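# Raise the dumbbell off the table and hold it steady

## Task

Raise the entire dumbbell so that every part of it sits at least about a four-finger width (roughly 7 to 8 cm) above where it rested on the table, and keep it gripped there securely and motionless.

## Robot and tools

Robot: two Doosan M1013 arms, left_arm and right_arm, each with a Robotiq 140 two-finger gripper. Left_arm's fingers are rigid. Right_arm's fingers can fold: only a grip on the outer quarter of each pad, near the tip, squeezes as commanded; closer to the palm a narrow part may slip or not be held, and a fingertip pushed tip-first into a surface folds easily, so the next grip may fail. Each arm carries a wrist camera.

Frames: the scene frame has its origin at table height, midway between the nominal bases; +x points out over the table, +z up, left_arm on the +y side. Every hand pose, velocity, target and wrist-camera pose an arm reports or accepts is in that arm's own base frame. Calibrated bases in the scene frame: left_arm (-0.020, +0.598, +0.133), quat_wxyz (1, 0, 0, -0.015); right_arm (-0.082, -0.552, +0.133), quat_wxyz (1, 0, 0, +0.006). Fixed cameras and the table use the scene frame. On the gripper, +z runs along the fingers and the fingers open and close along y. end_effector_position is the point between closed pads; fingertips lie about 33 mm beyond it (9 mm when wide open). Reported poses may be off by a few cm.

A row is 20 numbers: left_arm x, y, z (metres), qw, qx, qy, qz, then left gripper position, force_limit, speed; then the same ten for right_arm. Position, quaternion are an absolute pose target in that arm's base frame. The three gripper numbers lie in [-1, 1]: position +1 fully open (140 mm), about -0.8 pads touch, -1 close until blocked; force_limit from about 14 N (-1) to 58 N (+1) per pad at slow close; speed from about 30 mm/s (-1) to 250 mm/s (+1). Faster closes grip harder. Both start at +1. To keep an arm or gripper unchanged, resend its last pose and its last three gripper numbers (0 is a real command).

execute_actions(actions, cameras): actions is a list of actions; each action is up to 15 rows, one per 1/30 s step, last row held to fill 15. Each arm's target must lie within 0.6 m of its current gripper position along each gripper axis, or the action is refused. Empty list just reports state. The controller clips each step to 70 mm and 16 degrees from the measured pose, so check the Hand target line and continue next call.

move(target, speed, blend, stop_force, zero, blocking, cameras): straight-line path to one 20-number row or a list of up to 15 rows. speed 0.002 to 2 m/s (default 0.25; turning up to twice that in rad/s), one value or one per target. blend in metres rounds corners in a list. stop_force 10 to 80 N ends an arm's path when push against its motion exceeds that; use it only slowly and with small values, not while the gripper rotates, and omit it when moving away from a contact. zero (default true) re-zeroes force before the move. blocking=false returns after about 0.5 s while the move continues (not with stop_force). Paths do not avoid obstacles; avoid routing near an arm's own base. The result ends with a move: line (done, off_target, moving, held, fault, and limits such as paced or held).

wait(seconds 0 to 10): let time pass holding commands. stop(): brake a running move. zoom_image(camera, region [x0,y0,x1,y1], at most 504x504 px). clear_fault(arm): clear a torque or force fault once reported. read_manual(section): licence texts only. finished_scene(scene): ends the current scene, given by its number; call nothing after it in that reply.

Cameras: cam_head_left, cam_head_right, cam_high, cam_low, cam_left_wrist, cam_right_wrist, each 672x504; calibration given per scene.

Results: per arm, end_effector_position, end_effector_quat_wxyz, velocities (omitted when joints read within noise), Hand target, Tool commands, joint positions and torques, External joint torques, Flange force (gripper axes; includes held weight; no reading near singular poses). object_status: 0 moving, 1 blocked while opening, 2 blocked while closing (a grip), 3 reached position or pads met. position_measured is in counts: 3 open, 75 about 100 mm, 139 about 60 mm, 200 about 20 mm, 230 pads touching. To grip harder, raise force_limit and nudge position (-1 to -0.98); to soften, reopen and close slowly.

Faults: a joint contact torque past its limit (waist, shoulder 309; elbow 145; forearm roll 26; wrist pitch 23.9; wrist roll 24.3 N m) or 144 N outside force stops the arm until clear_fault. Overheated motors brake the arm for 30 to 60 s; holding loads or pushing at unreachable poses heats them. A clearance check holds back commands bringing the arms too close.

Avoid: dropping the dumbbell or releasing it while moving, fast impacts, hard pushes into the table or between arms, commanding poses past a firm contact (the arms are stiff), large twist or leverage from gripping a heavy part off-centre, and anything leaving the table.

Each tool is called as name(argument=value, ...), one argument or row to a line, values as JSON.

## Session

execute_actions(
  actions=[],
)

Scene clock: 0.00 s.
left_arm: end_effector_position=(+0.9205, -0.4559, +0.1564) position_measured=3 object_status=3 end_effector_quat_wxyz=(-0.025, -0.559, +0.805, -0.198) | right_arm: end_effector_position=(+0.5627, +0.1887, +0.2657) position_measured=3 object_status=3 end_effector_quat_wxyz=(-0.002, +0.922, -0.385, -0.027)
Joint positions: left_arm=[-0.414 0.684 1.196 -0.303 0.961 3.221] | right_arm=[0.245 0.118 1.763 0.038 1.302 2.596]
Joint velocities: within noise
Joint torques (N m): no reading
External joint torques (N m): no reading
Flange force (N): no reading
Hand target: left_arm +0.9205, -0.4559, +0.1564; -0.025, -0.559, +0.805, -0.198 | right_arm +0.5627, +0.1887, +0.2657; -0.002, +0.922, -0.385, -0.027
Tool commands: left_gripper/position=+1.0 left_gripper/force_limit=+1.0 left_gripper/speed=+1.0 right_gripper/position=+1.0 right_gripper/force_limit=+1.0 right_gripper/speed=+1.0
camera_calibration:
cam_left_wrist: T_world_to_cam=[[-0.905932, 0.294647, -0.30409, 1.02541], [0.29013, 0.955039, 0.0610418, 0.162685], [0.308404, -0.0329258, -0.950686, -0.00947455], [0, 0, 0, 1]] pos_world=[0.884677, -0.457818, 0.29288]
cam_right_wrist: T_world_to_cam=[[-0.716972, -0.69563, 0.045275, 0.528041], [-0.632825, 0.676728, 0.376261, 0.135877], [-0.292378, 0.241117, -0.925407, 0.508791], [0, 0, 0, 1]] pos_world=[0.613336, 0.152692, 0.395807]

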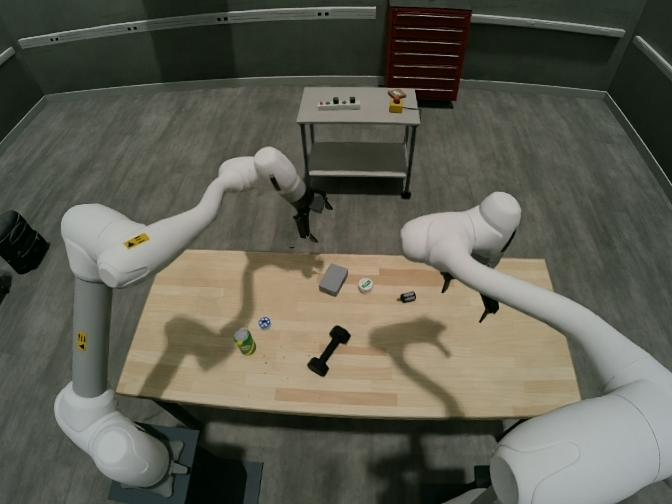

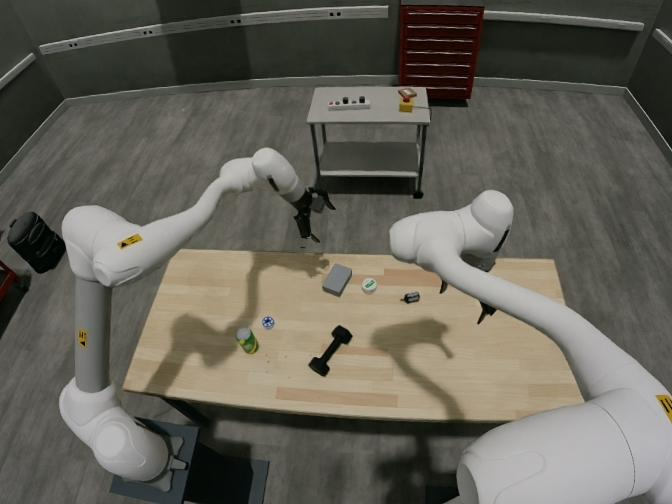

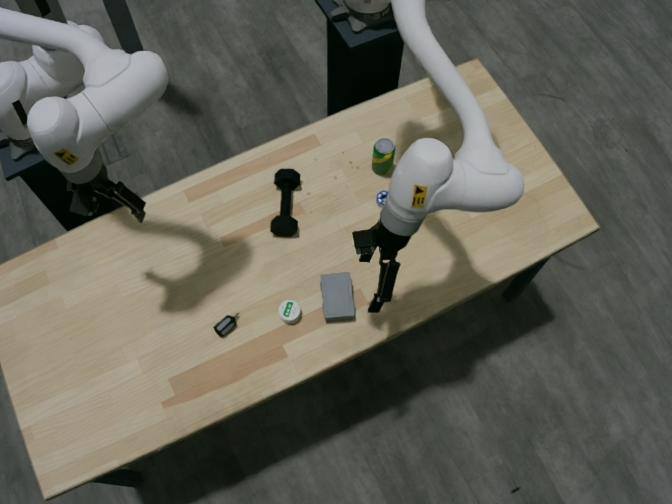

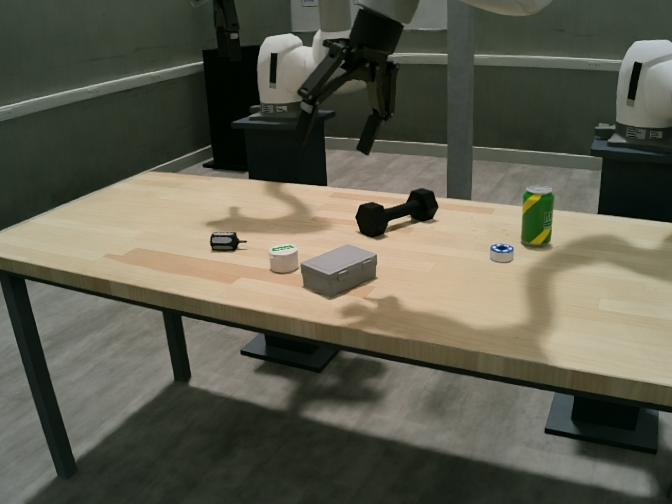

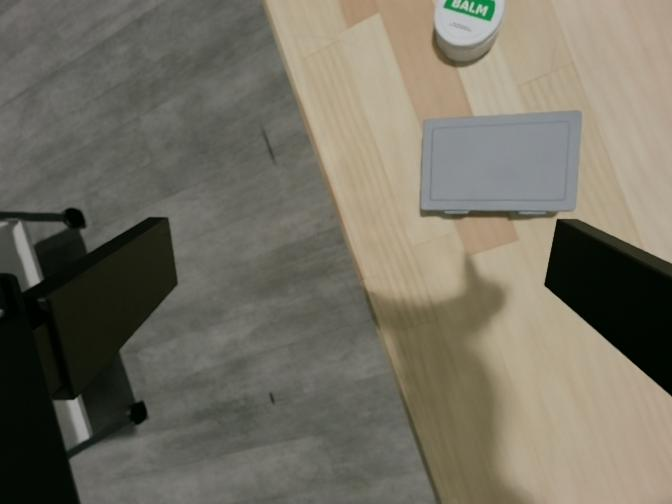

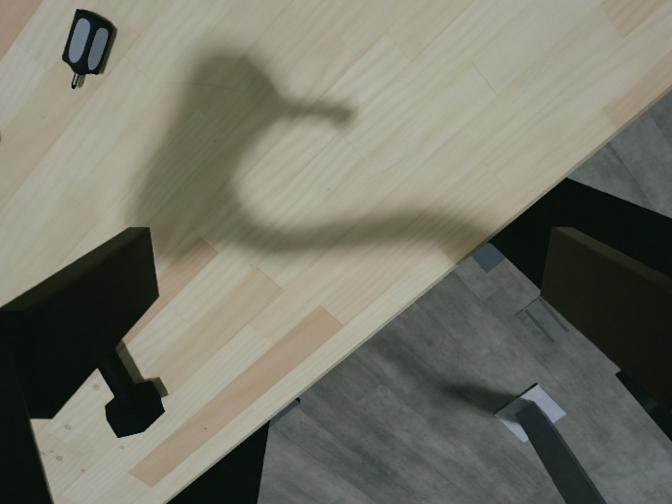

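move(
  target=[0.52,-0.517,0.14,0,0.225,0.974,0,1,1,1,0.5627,0.1887,0.2657,-0.002,0.922,-0.385,-0.027,1,1,1],
  speed=0.2,
)

Scene clock: 20.03 s.
left_arm: end_effector_position=(+0.5200, -0.5170, +0.1400) position_measured=3 object_status=3 end_effector_quat_wxyz=(+0.000, +0.225, +0.974, +0.000) | right_arm: end_effector_position=(+0.5627, +0.1887, +0.2657) position_measured=3 object_status=3 end_effector_quat_wxyz=(-0.002, +0.922, -0.385, -0.027)
Joint positions: left_arm=[-0.83 0.388 1.655 0 1.099 4.337] | right_arm=[0.245 0.118 1.763 0.037 1.302 2.597]
Joint velocities: within noise
Joint torques (N m): left_arm=[-1.35 -74.09 -36.78 3.82 0.11 0.3] | right_arm=[0.85 -49.96 -41.88 3.62 -0.14 0.4]
External joint torques (N m): left_arm=[1.31 -4.84 -1.54 0.11 -0.07 -0.3] | right_arm=[-0.78 -3.2 1.41 0.59 0.23 -0.4]
Flange force (N): left_arm=[3.1 2.5 -4.9] | right_arm=[-1.8 7.6 0.1]
Hand target: left_arm +0.5200, -0.5170, +0.1400; +0.000, +0.225, +0.974, +0.000 | right_arm +0.5627, +0.1887, +0.2657; -0.002, +0.922, -0.385, -0.027
Off the commanded pose: left_arm 0.000 m, 0 deg | right_arm 0.000 m, 0 deg.
move: done
camera_calibration:
cam_left_wrist: T_world_to_cam=[[0.440382, 0.897721, -0.0126812, 0.246447], [0.847872, -0.4112, 0.334707, -0.696471], [0.295259, -0.158151, -0.942237, 0.0373663], [0, 0, 0, 1]] pos_world=[0.470954, -0.501719, 0.271446]
cam_right_wrist: T_world_to_cam=[[-0.71698, -0.695566, 0.0461221, 0.52777], [-0.632674, 0.677077, 0.375886, 0.135812], [-0.292682, 0.240323, -0.925517, 0.509119], [0, 0, 0, 1]] pos_world=[0.613336, 0.152791, 0.395807]

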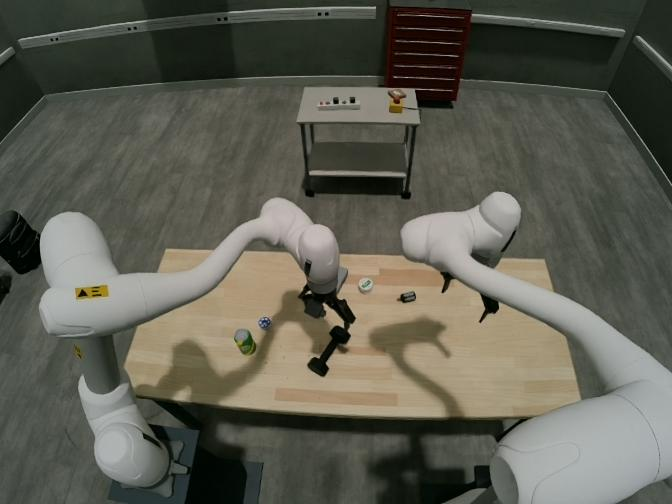

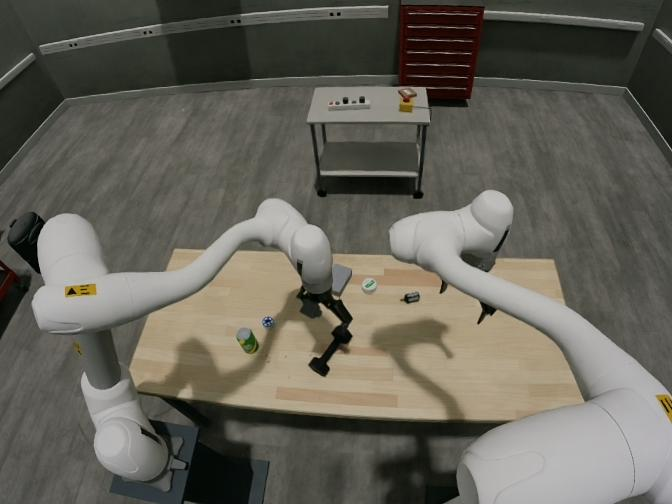

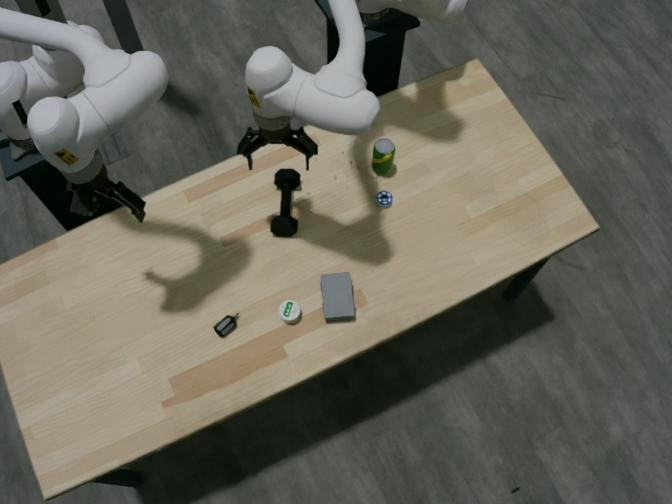

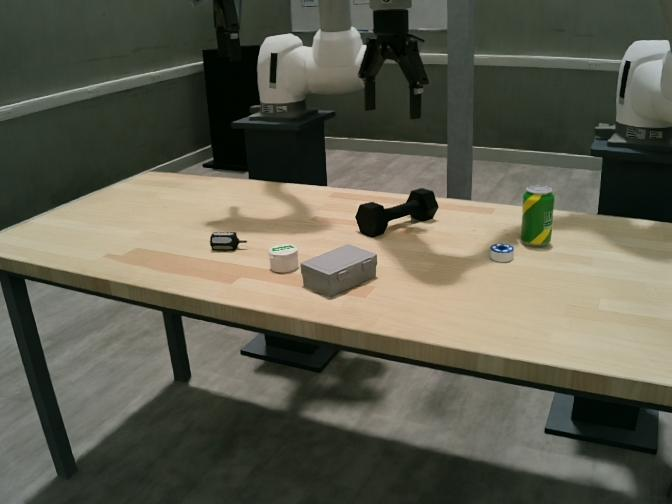

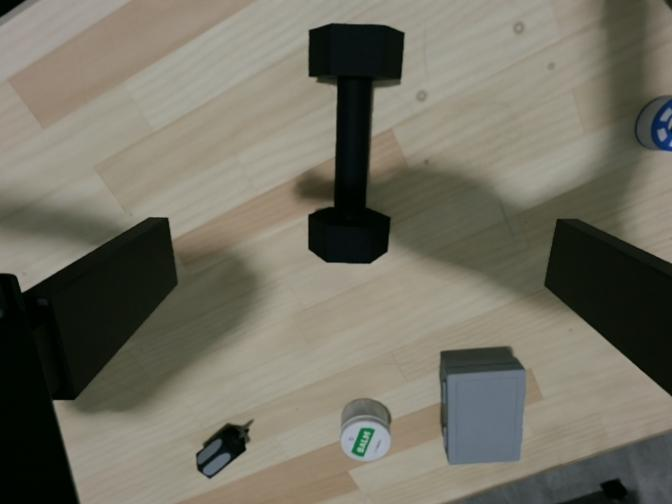

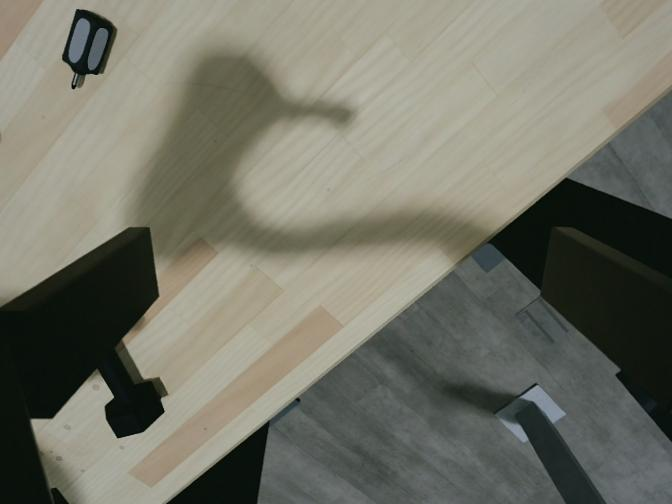

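move(
  target=[0.509,-0.509,0.01,0,0.2334,0.9724,0,0.1,1,0,0.5627,0.1887,0.2657,-0.002,0.922,-0.385,-0.027,1,1,1],
  speed=0.15,
  cameras=["cam_left_wrist","cam_low"],
)

zoom_image(
  camera="cam_left_wrist",
  region=[200, 0, 500, 400],
)

Scene clock: 33.17 s.
left_arm: end_effector_position=(+0.5090, -0.5090, +0.0101) position_measured=117 object_status=3 end_effector_quat_wxyz=(+0.000, +0.233, +0.972, +0.000) | right_arm: end_effector_position=(+0.5627, +0.1887, +0.2657) position_measured=3 object_status=3 end_effector_quat_wxyz=(-0.002, +0.922, -0.385, -0.027)
Joint positions: left_arm=[-0.833 0.486 1.78 0 0.876 4.35] | right_arm=[0.245 0.118 1.763 0.037 1.302 2.597]
Joint velocities: within noise
Joint torques (N m): left_arm=[-0.83 -78.47 -30.93 3.34 0.29 0.32] | right_arm=[1.16 -50.08 -42.03 3.61 -0.14 0.4]
External joint torques (N m): left_arm=[0.95 -4.56 -2.1 0.05 -0.25 -0.32] | right_arm=[-0.78 -3.19 1.59 0.61 0.23 -0.4]
Flange force (N): left_arm=[1.1 1.3 -5.6] | right_arm=[-1.9 7.9 0.3]
Hand target: left_arm +0.5090, -0.5090, +0.0100; +0.000, +0.233, +0.972, +0.000 | right_arm +0.5627, +0.1887, +0.2657; -0.002, +0.922, -0.385, -0.027
Off the commanded pose: left_arm 0.000 m, 0 deg | right_arm 0.000 m, 0 deg.
move: done
camera_calibration:
cam_left_wrist: T_world_to_cam=[[0.455711, 0.890037, -0.0127039, 0.23084], [0.840678, -0.42566, 0.334776, -0.644065], [0.292555, -0.163241, -0.942212, -0.0817263], [0, 0, 0, 1]] pos_world=[0.460164, -0.49295, 0.141547]
Images, in order (width x height): cam_low 672x504, cam_left_wrist 672x504.

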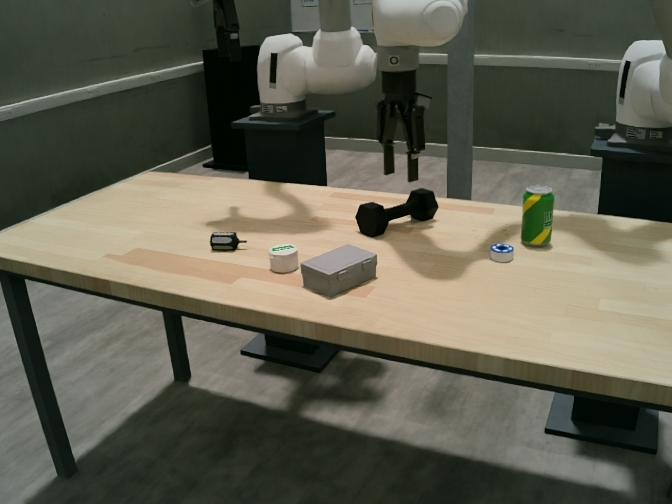

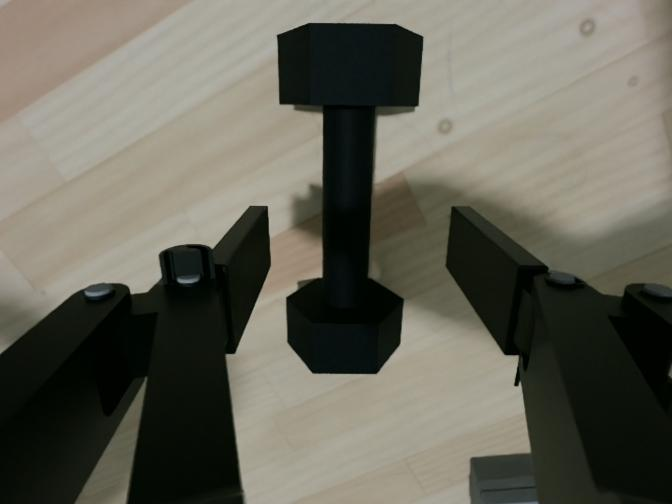

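Scaled by 1.260 from the camera's 672x504 image, which has a finer 960x720 frame.

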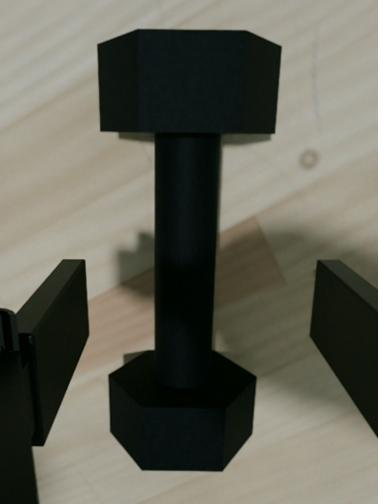

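move(
  target=[
    [0.5137,-0.5148,-0.015,0,0.2334,0.9724,0,0.1,1,0,0.5627,0.1887,0.2657,-0.002,0.922,-0.385,-0.027,1,1,1],
    [0.5137,-0.5148,-0.079,0,0.2334,0.9724,0,0.1,1,0,0.5627,0.1887,0.2657,-0.002,0.922,-0.385,-0.027,1,1,1],
  ],
  speed=[0.1,0.05],
  cameras=["cam_left_wrist","cam_low"],
)

zoom_image(
  camera="cam_low",
  region=[310, 110, 480, 280],
)

Scene clock: 46.63 s.
left_arm: end_effector_position=(+0.5137, -0.5148, -0.0790) position_measured=117 object_status=3 end_effector_quat_wxyz=(+0.000, +0.233, +0.972, +0.000) | right_arm: end_effector_position=(+0.5627, +0.1887, +0.2657) position_measured=3 object_status=3 end_effector_quat_wxyz=(-0.002, +0.922, -0.385, -0.027)
Joint positions: left_arm=[-0.834 0.597 1.802 0 0.743 4.35] | right_arm=[0.245 0.118 1.763 0.037 1.302 2.597]
Joint velocities: within noise
Joint torques (N m): left_arm=[-1.3 -83.75 -27.58 2.94 0.19 0.33] | right_arm=[0.68 -50.12 -41.94 3.59 -0.13 0.35]
External joint torques (N m): left_arm=[1.35 -4.74 -1.3 0.02 -0.14 -0.33] | right_arm=[-0.52 -2.81 1.52 0.61 0.21 -0.35]
Flange force (N): left_arm=[2.0 2.1 -6.0] | right_arm=[-2.0 7.0 0.5]
Hand target: left_arm +0.5137, -0.5148, -0.0790; +0.000, +0.233, +0.972, +0.000 | right_arm +0.5627, +0.1887, +0.2657; -0.002, +0.922, -0.385, -0.027
Off the commanded pose: left_arm 0.000 m, 0 deg | right_arm 0.000 m, 0 deg.
move: done
camera_calibration:
cam_left_wrist: T_world_to_cam=[[0.455711, 0.890037, -0.0127039, 0.232728], [0.840678, -0.42566, 0.334776, -0.620656], [0.292555, -0.163241, -0.942212, -0.167999], [0, 0, 0, 1]] pos_world=[0.464864, -0.49875, 0.0524465]
Images, in order (width x height): cam_low 672x504, cam_left_wrist 672x504.

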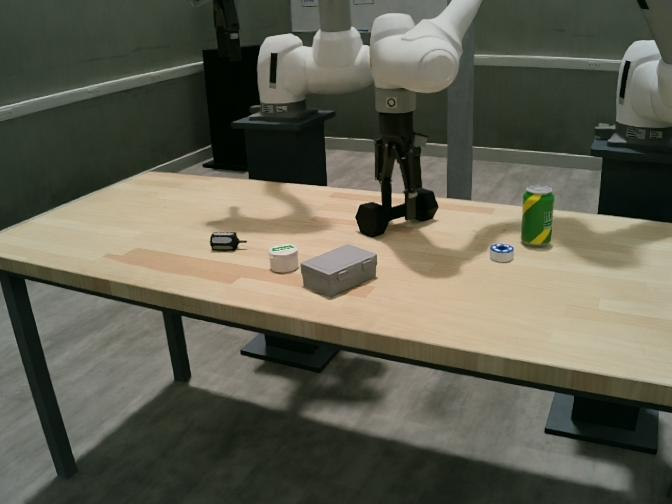

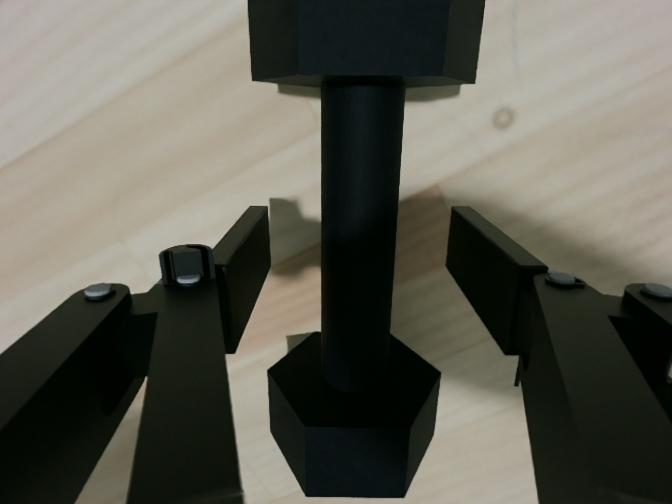

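Scaled by 2.965 from the camera's 672x504 image, which has a finer 960x720 frame.

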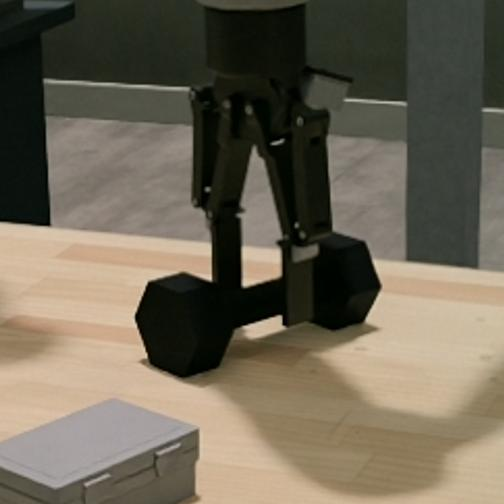

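Centered (handle ~360 px). Close.

move(
  target=[0.5137,-0.5148,-0.079,0,0.2334,0.9724,0,-1,1,-0.3,0.5627,0.1887,0.2657,-0.002,0.922,-0.385,-0.027,1,1,1],
  cameras=[],
)

wait(
  seconds=0.8,
  cameras=["cam_left_wrist","cam_low"],
)

Scene clock: 50.20 s.
left_arm: end_effector_position=(+0.5137, -0.5148, -0.0790) position_measured=190 object_status=0 end_effector_quat_wxyz=(+0.000, +0.233, +0.972, +0.000) | right_arm: end_effector_position=(+0.5627, +0.1887, +0.2657) position_measured=3 object_status=3 end_effector_quat_wxyz=(-0.002, +0.922, -0.385, -0.027)
Joint positions: left_arm=[-0.834 0.597 1.802 0 0.743 4.35] | right_arm=[0.245 0.118 1.763 0.037 1.302 2.597]
Joint velocities: within noise
Joint torques (N m): left_arm=[4.18 -71.07 -21.65 4.59 -0.33 0.05] | right_arm=[0.72 -50.09 -42.02 3.61 -0.11 0.42]
External joint torques (N m): left_arm=[-4.43 -17.7 -7.26 -1.63 0.38 -0.05] | right_arm=[-0.67 -2.63 1.68 0.59 0.19 -0.42]
Flange force (N): left_arm=[5.8 -4.6 -24.4] | right_arm=[-1.7 7.2 0.8]
Hand target: left_arm +0.5137, -0.5148, -0.0790; +0.000, +0.233, +0.972, +0.000 | right_arm +0.5627, +0.1887, +0.2657; -0.002, +0.922, -0.385, -0.027
Off the commanded pose: left_arm 0.000 m, 0 deg | right_arm 0.000 m, 0 deg.
move: done
No camera images: "cameras" was empty.

Scene clock: 51.00 s.
left_arm: end_effector_position=(+0.5137, -0.5148, -0.0790) position_measured=190 object_status=2 end_effector_quat_wxyz=(+0.000, +0.233, +0.972, +0.000) | right_arm: end_effector_position=(+0.5627, +0.1887, +0.2657) position_measured=3 object_status=3 end_effector_quat_wxyz=(-0.002, +0.922, -0.385, -0.027)
Joint positions: left_arm=[-0.834 0.597 1.802 0 0.743 4.35] | right_arm=[0.245 0.118 1.763 0.037 1.302 2.597]
Joint velocities: within noise
Joint torques (N m): left_arm=[4.13 -71.45 -21.55 4.58 -0.2 0.1] | right_arm=[0.6 -50.07 -42.04 3.55 -0.11 0.4]
External joint torques (N m): left_arm=[-4.23 -17.1 -7.27 -1.63 0.25 -0.1] | right_arm=[-0.68 -2.71 1.65 0.65 0.19 -0.4]
Flange force (N): left_arm=[5.2 -4.6 -23.4] | right_arm=[-1.7 7.2 0.7]
Hand target: left_arm +0.5137, -0.5148, -0.0790; +0.000, +0.233, +0.972, +0.000 | right_arm +0.5627, +0.1887, +0.2657; -0.002, +0.922, -0.385, -0.027
Tool commands: left_gripper/position=-1.0 left_gripper/force_limit=+1.0 left_gripper/speed=-0.3 right_gripper/position=+1.0 right_gripper/force_limit=+1.0 right_gripper/speed=+1.0
Off the commanded pose: left_arm 0.000 m, 0 deg | right_arm 0.000 m, 0 deg.
wait: 0.80 s; at rest by 0.17 s
camera_calibration:
cam_left_wrist: T_world_to_cam=[[0.455798, 0.889992, -0.0127162, 0.232666], [0.840662, -0.425752, 0.334697, -0.620691], [0.292464, -0.163244, -0.94224, -0.167957], [0, 0, 0, 1]] pos_world=[0.464864, -0.49875, 0.0524464]
Images, in order (width x height): cam_low 672x504, cam_left_wrist 672x504.

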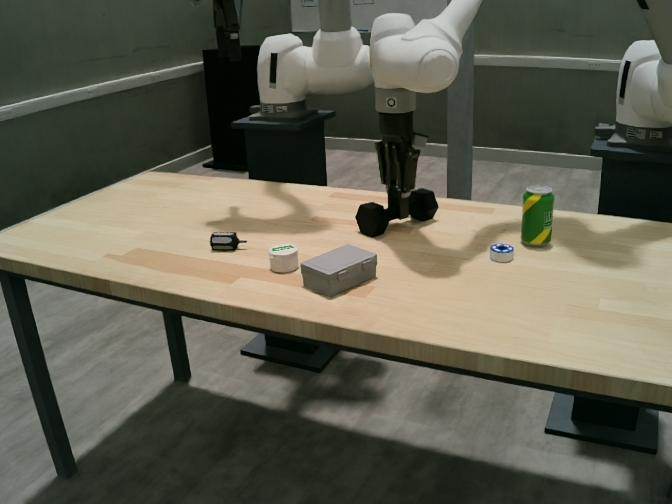

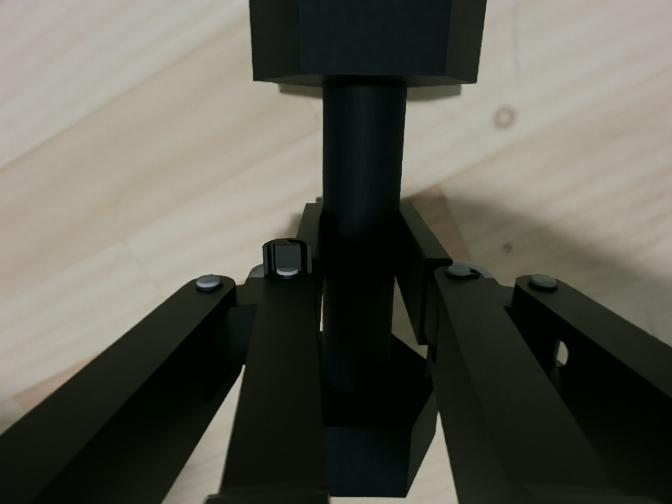

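move(
  target=[
    [0.5137,-0.5148,-0.064,0,0.2334,0.9724,0,-1,1,-0.3,0.5627,0.1887,0.2657,-0.002,0.922,-0.385,-0.027,1,1,1],
    [0.5137,-0.5148,0.066,0,0.2334,0.9724,0,-1,1,-0.3,0.5627,0.1887,0.2657,-0.002,0.922,-0.385,-0.027,1,1,1],
  ],
  speed=[0.03,0.08],
  cameras=["cam_high"],
)

wait(
  seconds=1.5,
  cameras=["cam_low","cam_left_wrist"],
)

Scene clock: 56.43 s.
left_arm: end_effector_position=(+0.5137, -0.5148, +0.0660) position_measured=190 object_status=2 end_effector_quat_wxyz=(+0.000, +0.233, +0.972, +0.000) | right_arm: end_effector_position=(+0.5627, +0.1887, +0.2657) position_measured=3 object_status=3 end_effector_quat_wxyz=(-0.002, +0.922, -0.385, -0.027)
Joint positions: left_arm=[-0.834 0.441 1.728 0 0.973 4.35] | right_arm=[0.245 0.118 1.763 0.037 1.302 2.597]
Joint velocities: within noise
Joint torques (N m): left_arm=[-1.51 -81.78 -37.28 3.59 0.1 0.32] | right_arm=[0.85 -49.85 -41.95 3.6 -0.12 0.34]
External joint torques (N m): left_arm=[1.06 1.12 1.87 0.02 -0.06 -0.32] | right_arm=[-0.96 -3.06 1.54 0.6 0.21 -0.34]
Flange force (N): left_arm=[2.0 1.7 2.5] | right_arm=[-1.6 7.7 0.4]
Hand target: left_arm +0.5137, -0.5148, +0.0660; +0.000, +0.233, +0.972, +0.000 | right_arm +0.5627, +0.1887, +0.2657; -0.002, +0.922, -0.385, -0.027
Off the commanded pose: left_arm 0.000 m, 0 deg | right_arm 0.000 m, 0 deg.
move: done
Images, in order (width x height): cam_high 672x504.

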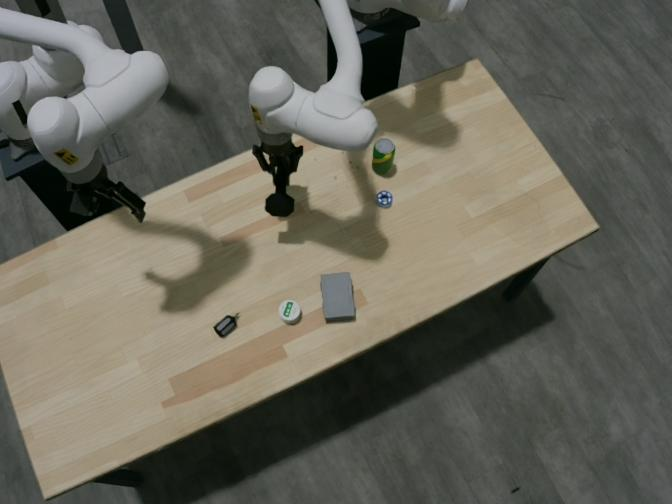

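Scene clock: 57.93 s.
left_arm: end_effector_position=(+0.5137, -0.5148, +0.0660) position_measured=190 object_status=2 end_effector_quat_wxyz=(+0.000, +0.233, +0.972, +0.000) | right_arm: end_effector_position=(+0.5627, +0.1887, +0.2657) position_measured=3 object_status=3 end_effector_quat_wxyz=(-0.002, +0.922, -0.385, -0.027)
Joint positions: left_arm=[-0.834 0.441 1.728 0 0.973 4.35] | right_arm=[0.245 0.118 1.763 0.037 1.302 2.597]
Joint velocities: within noise
Joint torques (N m): left_arm=[-1.15 -81.36 -37.4 3.54 0.11 0.3] | right_arm=[0.82 -50.02 -42.07 3.57 -0.12 0.37]
External joint torques (N m): left_arm=[1.13 0.37 2.03 0.08 -0.06 -0.3] | right_arm=[-0.66 -2.97 1.65 0.63 0.21 -0.36]
Flange force (N): left_arm=[3.3 2.3 1.9] | right_arm=[-2.0 7.5 0.6]
Hand target: left_arm +0.5137, -0.5148, +0.0660; +0.000, +0.233, +0.972, +0.000 | right_arm +0.5627, +0.1887, +0.2657; -0.002, +0.922, -0.385, -0.027
Tool commands: left_gripper/position=-1.0 left_gripper/force_limit=+1.0 left_gripper/speed=-0.3 right_gripper/position=+1.0 right_gripper/force_limit=+1.0 right_gripper/speed=+1.0
Off the commanded pose: left_arm 0.000 m, 0 deg | right_arm 0.000 m, 0 deg.
wait: 1.50 s; at rest by 0.17 s
camera_calibration:
cam_left_wrist: T_world_to_cam=[[0.455684, 0.890052, -0.0126203, 0.234574], [0.840691, -0.425666, 0.334736, -0.6692], [0.29256, -0.163144, -0.942227, -0.031329], [0, 0, 0, 1]] pos_world=[0.464864, -0.498749, 0.197447]
Images, in order (width x height): cam_low 672x504, cam_left_wrist 672x504.

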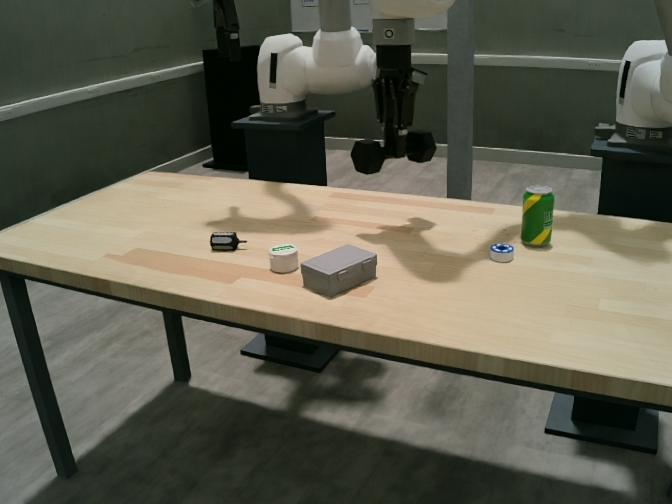

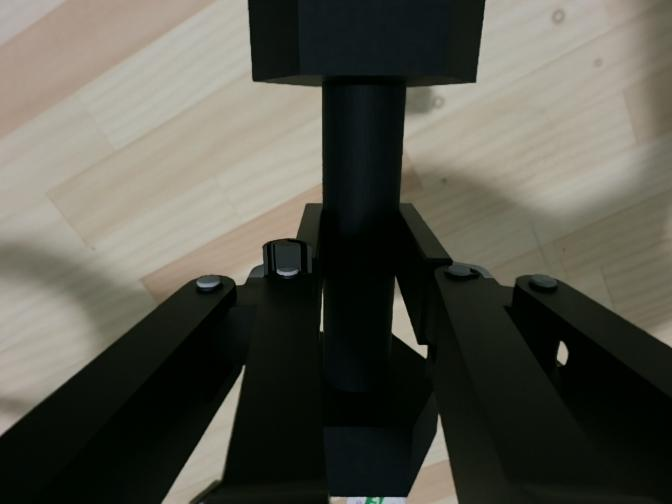

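finished_scene(
  scene=3,
)

The scene is finished: the task was done.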